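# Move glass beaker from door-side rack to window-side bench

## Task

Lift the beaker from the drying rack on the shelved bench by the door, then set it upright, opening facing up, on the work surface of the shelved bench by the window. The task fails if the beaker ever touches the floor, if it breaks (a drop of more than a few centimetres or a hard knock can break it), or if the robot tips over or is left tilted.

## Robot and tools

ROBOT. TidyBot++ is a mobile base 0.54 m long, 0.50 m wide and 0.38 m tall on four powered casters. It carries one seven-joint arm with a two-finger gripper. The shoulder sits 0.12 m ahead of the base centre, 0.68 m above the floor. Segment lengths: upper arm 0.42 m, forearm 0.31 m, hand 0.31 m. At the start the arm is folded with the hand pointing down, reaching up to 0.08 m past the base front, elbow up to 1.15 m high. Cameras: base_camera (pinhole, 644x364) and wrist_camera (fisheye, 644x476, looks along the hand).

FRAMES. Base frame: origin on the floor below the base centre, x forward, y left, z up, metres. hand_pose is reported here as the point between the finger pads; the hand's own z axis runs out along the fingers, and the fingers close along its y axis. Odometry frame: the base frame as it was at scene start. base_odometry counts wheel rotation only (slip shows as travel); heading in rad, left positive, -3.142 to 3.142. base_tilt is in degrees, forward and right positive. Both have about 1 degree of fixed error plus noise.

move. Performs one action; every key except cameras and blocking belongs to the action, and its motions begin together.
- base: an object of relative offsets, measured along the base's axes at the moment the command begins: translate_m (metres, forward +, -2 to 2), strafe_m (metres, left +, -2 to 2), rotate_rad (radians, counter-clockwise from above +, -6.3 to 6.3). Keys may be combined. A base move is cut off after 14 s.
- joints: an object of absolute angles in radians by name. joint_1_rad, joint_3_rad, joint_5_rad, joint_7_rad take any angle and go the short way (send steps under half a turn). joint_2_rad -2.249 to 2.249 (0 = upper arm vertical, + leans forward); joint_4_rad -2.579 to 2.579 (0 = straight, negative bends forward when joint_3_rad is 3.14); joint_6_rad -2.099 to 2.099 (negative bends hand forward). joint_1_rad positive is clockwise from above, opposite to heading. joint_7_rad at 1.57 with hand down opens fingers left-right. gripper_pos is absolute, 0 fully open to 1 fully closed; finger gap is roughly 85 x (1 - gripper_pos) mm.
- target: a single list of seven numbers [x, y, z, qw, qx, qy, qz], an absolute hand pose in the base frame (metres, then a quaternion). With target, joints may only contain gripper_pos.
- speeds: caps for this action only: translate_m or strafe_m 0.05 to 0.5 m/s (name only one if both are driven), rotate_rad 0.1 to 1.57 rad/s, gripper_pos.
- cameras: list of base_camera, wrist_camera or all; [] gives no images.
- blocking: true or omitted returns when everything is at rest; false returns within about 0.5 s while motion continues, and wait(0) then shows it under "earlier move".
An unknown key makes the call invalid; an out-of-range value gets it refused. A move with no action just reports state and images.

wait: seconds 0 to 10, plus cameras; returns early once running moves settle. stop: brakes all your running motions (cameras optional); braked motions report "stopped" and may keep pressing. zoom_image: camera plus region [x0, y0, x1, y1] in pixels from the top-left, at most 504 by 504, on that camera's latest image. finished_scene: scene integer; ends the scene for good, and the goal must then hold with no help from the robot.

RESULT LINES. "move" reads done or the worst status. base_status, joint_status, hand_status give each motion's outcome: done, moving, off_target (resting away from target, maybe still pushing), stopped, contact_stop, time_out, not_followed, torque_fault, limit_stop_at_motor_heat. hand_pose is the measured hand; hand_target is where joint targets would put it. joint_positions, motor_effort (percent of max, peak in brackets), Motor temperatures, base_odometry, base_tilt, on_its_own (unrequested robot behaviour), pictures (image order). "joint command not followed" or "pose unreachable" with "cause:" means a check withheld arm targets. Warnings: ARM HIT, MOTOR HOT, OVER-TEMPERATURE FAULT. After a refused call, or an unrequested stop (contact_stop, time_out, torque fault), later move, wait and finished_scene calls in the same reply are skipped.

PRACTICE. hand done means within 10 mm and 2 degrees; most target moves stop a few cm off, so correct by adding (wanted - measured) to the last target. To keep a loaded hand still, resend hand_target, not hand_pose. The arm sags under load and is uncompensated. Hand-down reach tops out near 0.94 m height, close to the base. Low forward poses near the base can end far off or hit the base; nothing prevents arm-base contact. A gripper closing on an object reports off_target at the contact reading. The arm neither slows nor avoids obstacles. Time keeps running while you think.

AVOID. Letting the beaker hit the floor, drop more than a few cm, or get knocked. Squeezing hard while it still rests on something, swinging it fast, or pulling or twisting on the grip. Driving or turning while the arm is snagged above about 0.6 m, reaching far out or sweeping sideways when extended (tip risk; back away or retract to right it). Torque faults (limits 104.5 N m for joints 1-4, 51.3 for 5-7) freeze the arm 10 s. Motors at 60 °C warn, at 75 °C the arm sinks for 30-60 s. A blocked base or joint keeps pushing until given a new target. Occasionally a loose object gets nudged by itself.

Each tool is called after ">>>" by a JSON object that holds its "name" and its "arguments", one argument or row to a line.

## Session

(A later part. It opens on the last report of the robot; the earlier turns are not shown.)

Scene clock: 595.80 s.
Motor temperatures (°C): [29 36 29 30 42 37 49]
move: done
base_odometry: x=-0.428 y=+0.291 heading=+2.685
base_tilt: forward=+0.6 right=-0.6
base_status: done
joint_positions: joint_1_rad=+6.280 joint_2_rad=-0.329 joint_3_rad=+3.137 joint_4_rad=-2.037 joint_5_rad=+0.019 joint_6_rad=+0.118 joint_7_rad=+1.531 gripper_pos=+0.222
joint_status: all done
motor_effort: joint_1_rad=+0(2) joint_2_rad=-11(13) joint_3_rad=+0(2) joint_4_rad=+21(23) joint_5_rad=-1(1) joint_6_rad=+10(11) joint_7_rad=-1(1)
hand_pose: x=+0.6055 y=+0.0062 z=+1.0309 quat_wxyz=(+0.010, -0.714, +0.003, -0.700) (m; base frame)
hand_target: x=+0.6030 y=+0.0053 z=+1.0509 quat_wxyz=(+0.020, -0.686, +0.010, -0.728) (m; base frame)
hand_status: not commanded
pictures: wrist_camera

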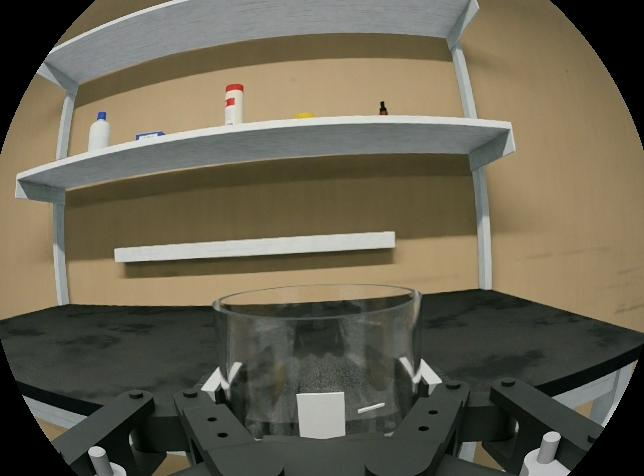

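>>> {"name": "zoom_image", "arguments": {
  "camera": "wrist_camera",
  "region": [484, 300, 644, 420]
}}

>>> {"name": "zoom_image", "arguments": {
  "camera": "wrist_camera",
  "region": [0, 320, 160, 440]
}}

>>> {"name": "zoom_image", "arguments": {
  "camera": "wrist_camera",
  "region": [200, 270, 440, 450]
}}

Scaled by 3.150.

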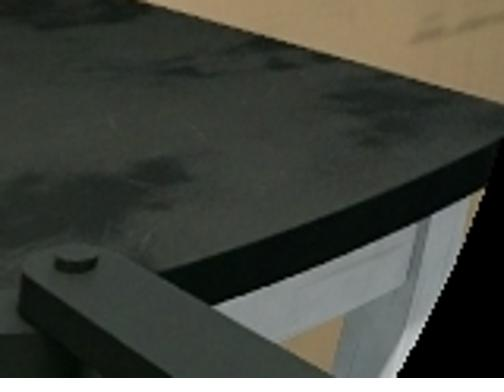

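Scaled by 3.150.

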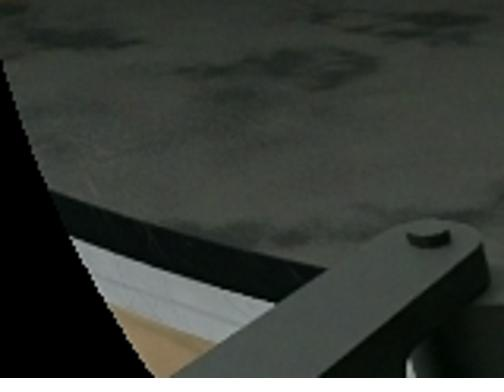

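Scaled by 2.100.

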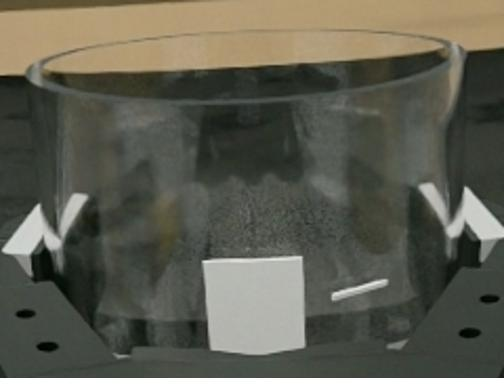

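>>> {"name": "move", "arguments": {
  "joints": {"joint_4_rad": -2.195, "joint_6_rad": 0.352},
  "cameras": ["wrist_camera"]
}}

>>> {"name": "zoom_image", "arguments": {
  "camera": "wrist_camera",
  "region": [484, 280, 644, 400]
}}

>>> {"name": "zoom_image", "arguments": {
  "camera": "wrist_camera",
  "region": [0, 300, 160, 420]
}}

Scene clock: 624.30 s.
Motor temperatures (°C): [29 36 29 30 42 37 49]
move: done
base_odometry: x=-0.428 y=+0.291 heading=+2.685
base_tilt: forward=+0.6 right=-0.6
base_status: not commanded
joint_positions: joint_1_rad=+6.280 joint_2_rad=-0.329 joint_3_rad=+3.137 joint_4_rad=-2.178 joint_5_rad=+0.019 joint_6_rad=+0.256 joint_7_rad=+1.531 gripper_pos=+0.222
joint_status: all done
motor_effort: joint_1_rad=+1(2) joint_2_rad=-10(11) joint_3_rad=+0(1) joint_4_rad=+20(21) joint_5_rad=+1(1) joint_6_rad=+10(10) joint_7_rad=-1(1)
hand_pose: x=+0.5964 y=+0.0069 z=+0.9865 quat_wxyz=(+0.011, -0.715, +0.003, -0.699) (m; base frame)
hand_target: x=+0.5932 y=+0.0078 z=+1.0079 quat_wxyz=(+0.023, -0.685, +0.008, -0.728) (m; base frame)
hand_status: not commanded
pictures: wrist_camera

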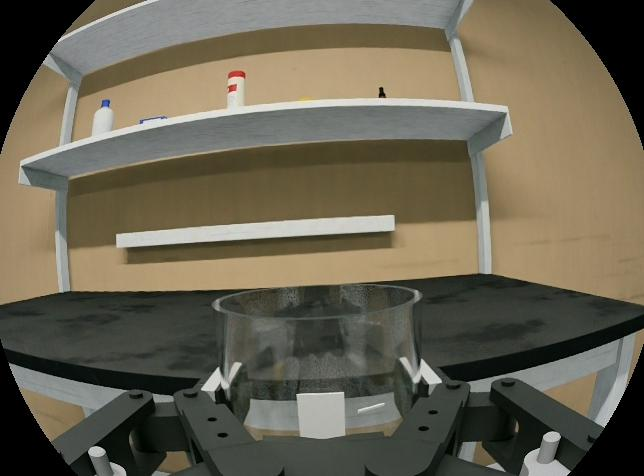

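Scaled by 3.150.

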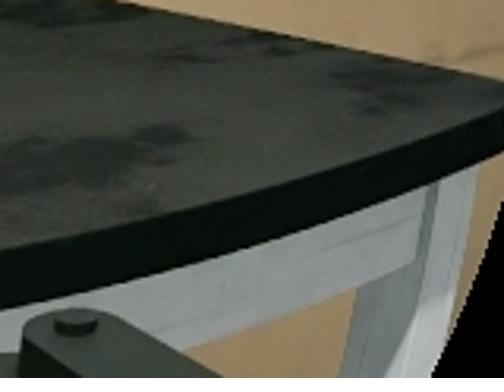

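Scaled by 3.150.

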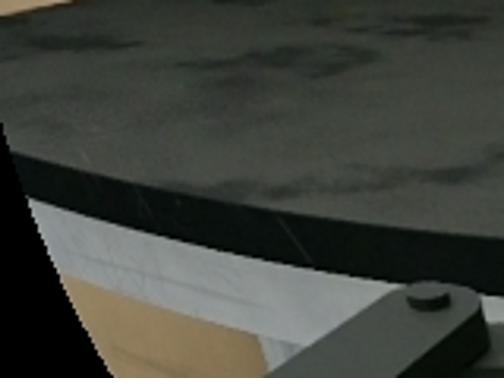

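>>> {"name": "move", "arguments": {
  "base": {"translate_m": 0.314},
  "cameras": ["wrist_camera"]
}}

Scene clock: 637.83 s.
Motor temperatures (°C): [29 36 29 30 42 37 49]
move: done
base_odometry: x=-0.710 y=+0.429 heading=+2.686
base_tilt: forward=+0.6 right=-0.6
base_status: done
joint_positions: joint_1_rad=+6.280 joint_2_rad=-0.328 joint_3_rad=+3.137 joint_4_rad=-2.178 joint_5_rad=+0.019 joint_6_rad=+0.261 joint_7_rad=+1.531 gripper_pos=+0.222
joint_status: not commanded
motor_effort: joint_1_rad=+1(2) joint_2_rad=-10(13) joint_3_rad=+1(1) joint_4_rad=+20(21) joint_5_rad=+0(1) joint_6_rad=+10(10) joint_7_rad=+0(1)
hand_pose: x=+0.5969 y=+0.0069 z=+0.9874 quat_wxyz=(+0.011, -0.714, +0.003, -0.700) (m; base frame)
hand_target: x=+0.5932 y=+0.0078 z=+1.0079 quat_wxyz=(+0.023, -0.685, +0.008, -0.728) (m; base frame)
hand_status: not commanded
pictures: wrist_camera

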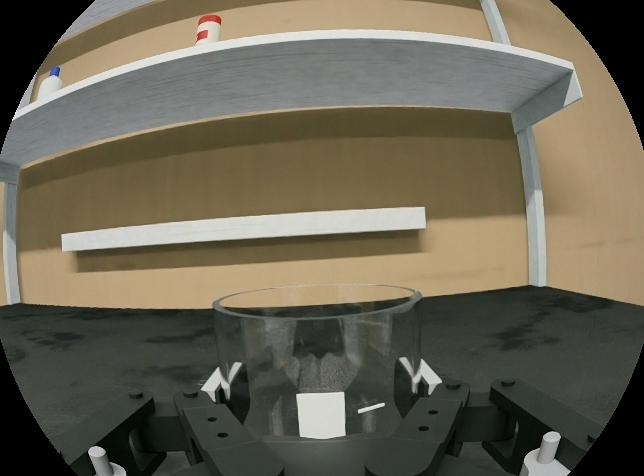

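>>> {"name": "move", "arguments": {
  "joints": {"joint_4_rad": -2.240, "joint_6_rad": 0.397},
  "cameras": []
}}

Scene clock: 640.43 s.
Motor temperatures (°C): [29 36 29 30 42 37 49]
move: done
base_odometry: x=-0.710 y=+0.429 heading=+2.686
base_tilt: forward=+0.6 right=-0.6
base_status: not commanded
joint_positions: joint_1_rad=+6.280 joint_2_rad=-0.328 joint_3_rad=+3.137 joint_4_rad=-2.223 joint_5_rad=+0.019 joint_6_rad=+0.306 joint_7_rad=+1.531 gripper_pos=+0.222
joint_status: all done
motor_effort: joint_1_rad=+1(2) joint_2_rad=-10(10) joint_3_rad=+0(1) joint_4_rad=+20(21) joint_5_rad=+0(1) joint_6_rad=+10(10) joint_7_rad=-1(1)
hand_pose: x=+0.5927 y=+0.0071 z=+0.9737 quat_wxyz=(+0.012, -0.714, +0.002, -0.700) (m; base frame)
hand_target: x=+0.5889 y=+0.0086 z=+0.9944 quat_wxyz=(+0.025, -0.685, +0.007, -0.728) (m; base frame)
hand_status: not commanded
pictures: none
No camera images: "cameras" was empty.

>>> {"name": "move", "arguments": {
  "joints": {"joint_4_rad": -2.255, "joint_6_rad": 0.412},
  "cameras": []
}}

>>> {"name": "move", "arguments": {
  "joints": {"joint_4_rad": -2.268, "joint_6_rad": 0.425},
  "cameras": ["wrist_camera"]
}}

Scene clock: 642.87 s.
Motor temperatures (°C): [29 36 29 30 42 37 49]
move: done
base_odometry: x=-0.710 y=+0.429 heading=+2.686
base_tilt: forward=+0.6 right=-0.6
base_status: not commanded
joint_positions: joint_1_rad=+6.280 joint_2_rad=-0.328 joint_3_rad=+3.137 joint_4_rad=-2.237 joint_5_rad=+0.019 joint_6_rad=+0.321 joint_7_rad=+1.531 gripper_pos=+0.222
joint_status: all done
motor_effort: joint_1_rad=+0(2) joint_2_rad=-10(10) joint_3_rad=+0(0) joint_4_rad=+20(21) joint_5_rad=+0(1) joint_6_rad=+10(11) joint_7_rad=-1(1)
hand_pose: x=+0.5913 y=+0.0072 z=+0.9705 quat_wxyz=(+0.012, -0.713, +0.002, -0.701) (m; base frame)
hand_target: x=+0.5873 y=+0.0088 z=+0.9900 quat_wxyz=(+0.025, -0.685, +0.007, -0.728) (m; base frame)
hand_status: not commanded
pictures: none
No camera images: "cameras" was empty.

Scene clock: 643.43 s.
Motor temperatures (°C): [29 36 29 30 42 37 49]
move: done
base_odometry: x=-0.710 y=+0.429 heading=+2.686
base_tilt: forward=+0.6 right=-0.6
base_status: not commanded
joint_positions: joint_1_rad=+6.280 joint_2_rad=-0.328 joint_3_rad=+3.137 joint_4_rad=-2.249 joint_5_rad=+0.019 joint_6_rad=+0.334 joint_7_rad=+1.531 gripper_pos=+0.222
joint_status: all done
motor_effort: joint_1_rad=+1(1) joint_2_rad=-10(11) joint_3_rad=+0(1) joint_4_rad=+20(20) joint_5_rad=+0(1) joint_6_rad=+10(10) joint_7_rad=+0(1)
hand_pose: x=+0.5900 y=+0.0073 z=+0.9672 quat_wxyz=(+0.012, -0.713, +0.002, -0.701) (m; base frame)
hand_target: x=+0.5858 y=+0.0091 z=+0.9862 quat_wxyz=(+0.025, -0.686, +0.007, -0.728) (m; base frame)
hand_status: not commanded
pictures: wrist_camera

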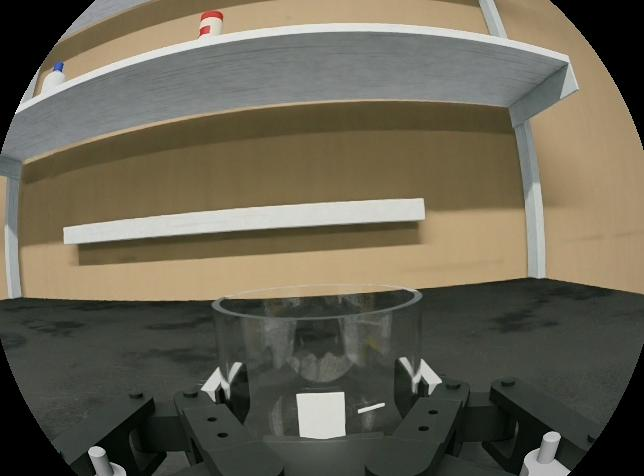

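>>> {"name": "move", "arguments": {
  "joints": {"joint_4_rad": -2.281, "joint_6_rad": 0.438},
  "cameras": []
}}

Scene clock: 645.60 s.
Motor temperatures (°C): [29 36 29 30 42 37 49]
move: done
base_odometry: x=-0.710 y=+0.429 heading=+2.686
base_tilt: forward=+0.6 right=-0.6
base_status: not commanded
joint_positions: joint_1_rad=+6.280 joint_2_rad=-0.328 joint_3_rad=+3.137 joint_4_rad=-2.262 joint_5_rad=+0.019 joint_6_rad=+0.347 joint_7_rad=+1.531 gripper_pos=+0.222
joint_status: all done
motor_effort: joint_1_rad=+1(2) joint_2_rad=-10(10) joint_3_rad=+1(1) joint_4_rad=+20(20) joint_5_rad=+0(1) joint_6_rad=+10(10) joint_7_rad=+0(1)
hand_pose: x=+0.5886 y=+0.0073 z=+0.9634 quat_wxyz=(+0.012, -0.713, +0.002, -0.701) (m; base frame)
hand_target: x=+0.5843 y=+0.0093 z=+0.9823 quat_wxyz=(+0.026, -0.686, +0.007, -0.728) (m; base frame)
hand_status: not commanded
pictures: none
No camera images: "cameras" was empty.

>>> {"name": "move", "arguments": {
  "joints": {"joint_4_rad": -2.294, "joint_6_rad": 0.451},
  "cameras": []
}}

Scene clock: 647.93 s.
Motor temperatures (°C): [29 36 29 30 42 37 49]
move: done
base_odometry: x=-0.710 y=+0.429 heading=+2.686
base_tilt: forward=+0.6 right=-0.6
base_status: not commanded
joint_positions: joint_1_rad=+6.280 joint_2_rad=-0.328 joint_3_rad=+3.137 joint_4_rad=-2.272 joint_5_rad=+0.019 joint_6_rad=+0.364 joint_7_rad=+1.531 gripper_pos=+0.222
joint_status: all done
motor_effort: joint_1_rad=+0(1) joint_2_rad=-9(10) joint_3_rad=-1(1) joint_4_rad=+19(20) joint_5_rad=-1(1) joint_6_rad=+9(10) joint_7_rad=+0(1)
hand_pose: x=+0.5875 y=+0.0074 z=+0.9623 quat_wxyz=(+0.012, -0.711, +0.002, -0.703) (m; base frame)
hand_target: x=+0.5828 y=+0.0095 z=+0.9786 quat_wxyz=(+0.026, -0.686, +0.007, -0.728) (m; base frame)
hand_status: not commanded
pictures: none
No camera images: "cameras" was empty.

>>> {"name": "move", "arguments": {
  "joints": {"joint_4_rad": -2.304, "joint_6_rad": 0.457},
  "cameras": ["wrist_camera"]
}}

Scene clock: 650.23 s.
Motor temperatures (°C): [29 36 29 30 42 37 49]
move: done
base_odometry: x=-0.710 y=+0.429 heading=+2.686
base_tilt: forward=+0.6 right=-0.6
base_status: not commanded
joint_positions: joint_1_rad=+6.280 joint_2_rad=-0.328 joint_3_rad=+3.137 joint_4_rad=-2.277 joint_5_rad=+0.019 joint_6_rad=+0.374 joint_7_rad=+1.531 gripper_pos=+0.222
joint_status: all done
motor_effort: joint_1_rad=+1(2) joint_2_rad=-9(10) joint_3_rad=+0(1) joint_4_rad=+19(20) joint_5_rad=+0(1) joint_6_rad=+9(10) joint_7_rad=+0(1)
hand_pose: x=+0.5869 y=+0.0074 z=+0.9624 quat_wxyz=(+0.012, -0.709, +0.002, -0.705) (m; base frame)
hand_target: x=+0.5817 y=+0.0096 z=+0.9744 quat_wxyz=(+0.026, -0.687, +0.007, -0.726) (m; base frame)
hand_status: not commanded
pictures: wrist_camera

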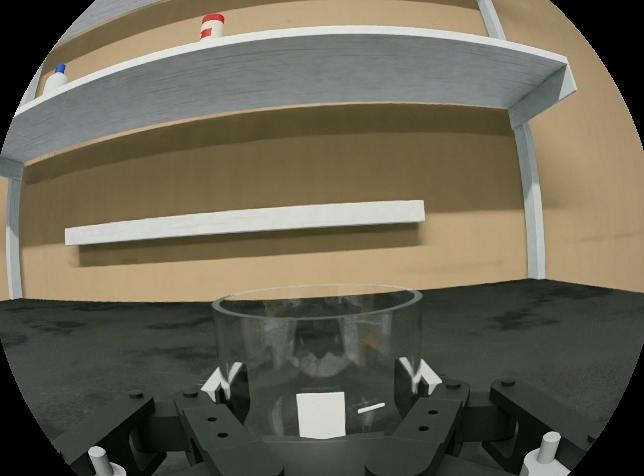

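>>> {"name": "move", "arguments": {
  "joints": {"gripper_pos": 0.17},
  "cameras": ["wrist_camera"]
}}

>>> {"name": "move", "arguments": {
  "joints": {"gripper_pos": 0.0},
  "cameras": ["wrist_camera"]
}}

Scene clock: 653.10 s.
Motor temperatures (°C): [29 36 29 30 42 37 49]
move: done
base_odometry: x=-0.710 y=+0.429 heading=+2.686
base_tilt: forward=+0.6 right=-0.6
base_status: not commanded
joint_positions: joint_1_rad=+6.280 joint_2_rad=-0.328 joint_3_rad=+3.137 joint_4_rad=-2.277 joint_5_rad=+0.019 joint_6_rad=+0.374 joint_7_rad=+1.531 gripper_pos=+0.170
joint_status: all done
motor_effort: joint_1_rad=+1(2) joint_2_rad=-9(10) joint_3_rad=+0(1) joint_4_rad=+18(19) joint_5_rad=+0(1) joint_6_rad=+9(9) joint_7_rad=+0(1)
hand_pose: x=+0.5869 y=+0.0075 z=+0.9624 quat_wxyz=(+0.012, -0.709, +0.002, -0.705) (m; base frame)
hand_target: x=+0.5817 y=+0.0096 z=+0.9744 quat_wxyz=(+0.026, -0.687, +0.007, -0.726) (m; base frame)
hand_status: not commanded
pictures: wrist_camera

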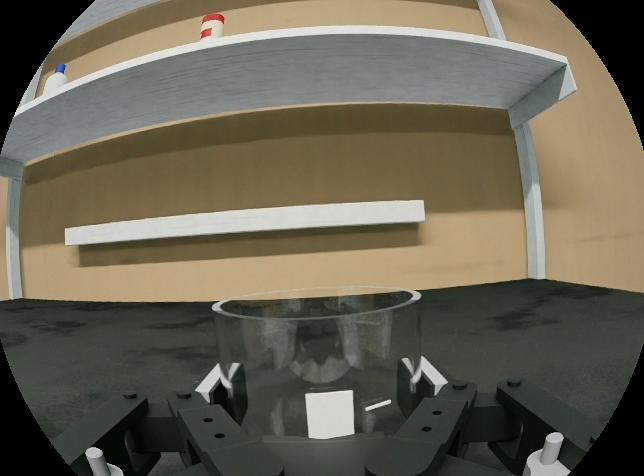

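Scene clock: 653.70 s.
Motor temperatures (°C): [29 36 29 30 42 37 49]
move: done
base_odometry: x=-0.710 y=+0.429 heading=+2.686
base_tilt: forward=+0.5 right=-0.6
base_status: not commanded
joint_positions: joint_1_rad=+6.280 joint_2_rad=-0.328 joint_3_rad=+3.137 joint_4_rad=-2.277 joint_5_rad=+0.019 joint_6_rad=+0.374 joint_7_rad=+1.531 gripper_pos=+0.000
joint_status: all done
motor_effort: joint_1_rad=+0(1) joint_2_rad=-9(9) joint_3_rad=+0(1) joint_4_rad=+19(19) joint_5_rad=+0(1) joint_6_rad=+9(9) joint_7_rad=+0(1)
hand_pose: x=+0.5869 y=+0.0075 z=+0.9624 quat_wxyz=(+0.012, -0.709, +0.002, -0.705) (m; base frame)
hand_target: x=+0.5817 y=+0.0096 z=+0.9744 quat_wxyz=(+0.026, -0.687, +0.007, -0.726) (m; base frame)
hand_status: not commanded
pictures: wrist_camera

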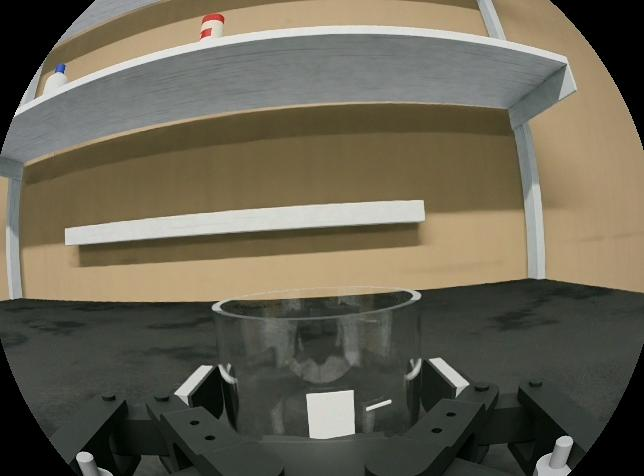

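>>> {"name": "move", "arguments": {
  "base": {"translate_m": -0.2},
  "speeds": {"translate_m": 0.2},
  "cameras": ["wrist_camera"]
}}

Scene clock: 657.20 s.
Motor temperatures (°C): [29 36 29 30 42 37 49]
move: done
base_odometry: x=-0.531 y=+0.341 heading=+2.688
base_tilt: forward=+0.6 right=-0.6
base_status: done
joint_positions: joint_1_rad=+6.280 joint_2_rad=-0.328 joint_3_rad=+3.137 joint_4_rad=-2.278 joint_5_rad=+0.019 joint_6_rad=+0.376 joint_7_rad=+1.531 gripper_pos=+0.000
joint_status: not commanded
motor_effort: joint_1_rad=+0(2) joint_2_rad=-10(14) joint_3_rad=+1(1) joint_4_rad=+18(19) joint_5_rad=+0(1) joint_6_rad=+8(10) joint_7_rad=-1(1)
hand_pose: x=+0.5865 y=+0.0074 z=+0.9627 quat_wxyz=(+0.012, -0.708, +0.002, -0.706) (m; base frame)
hand_target: x=+0.5817 y=+0.0096 z=+0.9744 quat_wxyz=(+0.026, -0.687, +0.007, -0.726) (m; base frame)
hand_status: not commanded
pictures: wrist_camera

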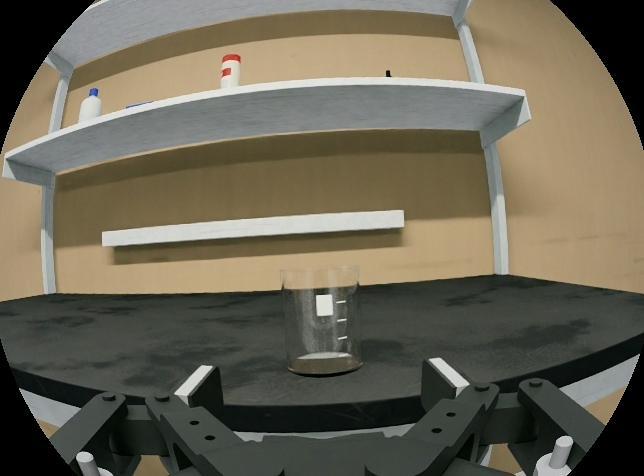

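>>> {"name": "finished_scene", "arguments": {
  "scene": 2
}}

The scene is finished: the task was done.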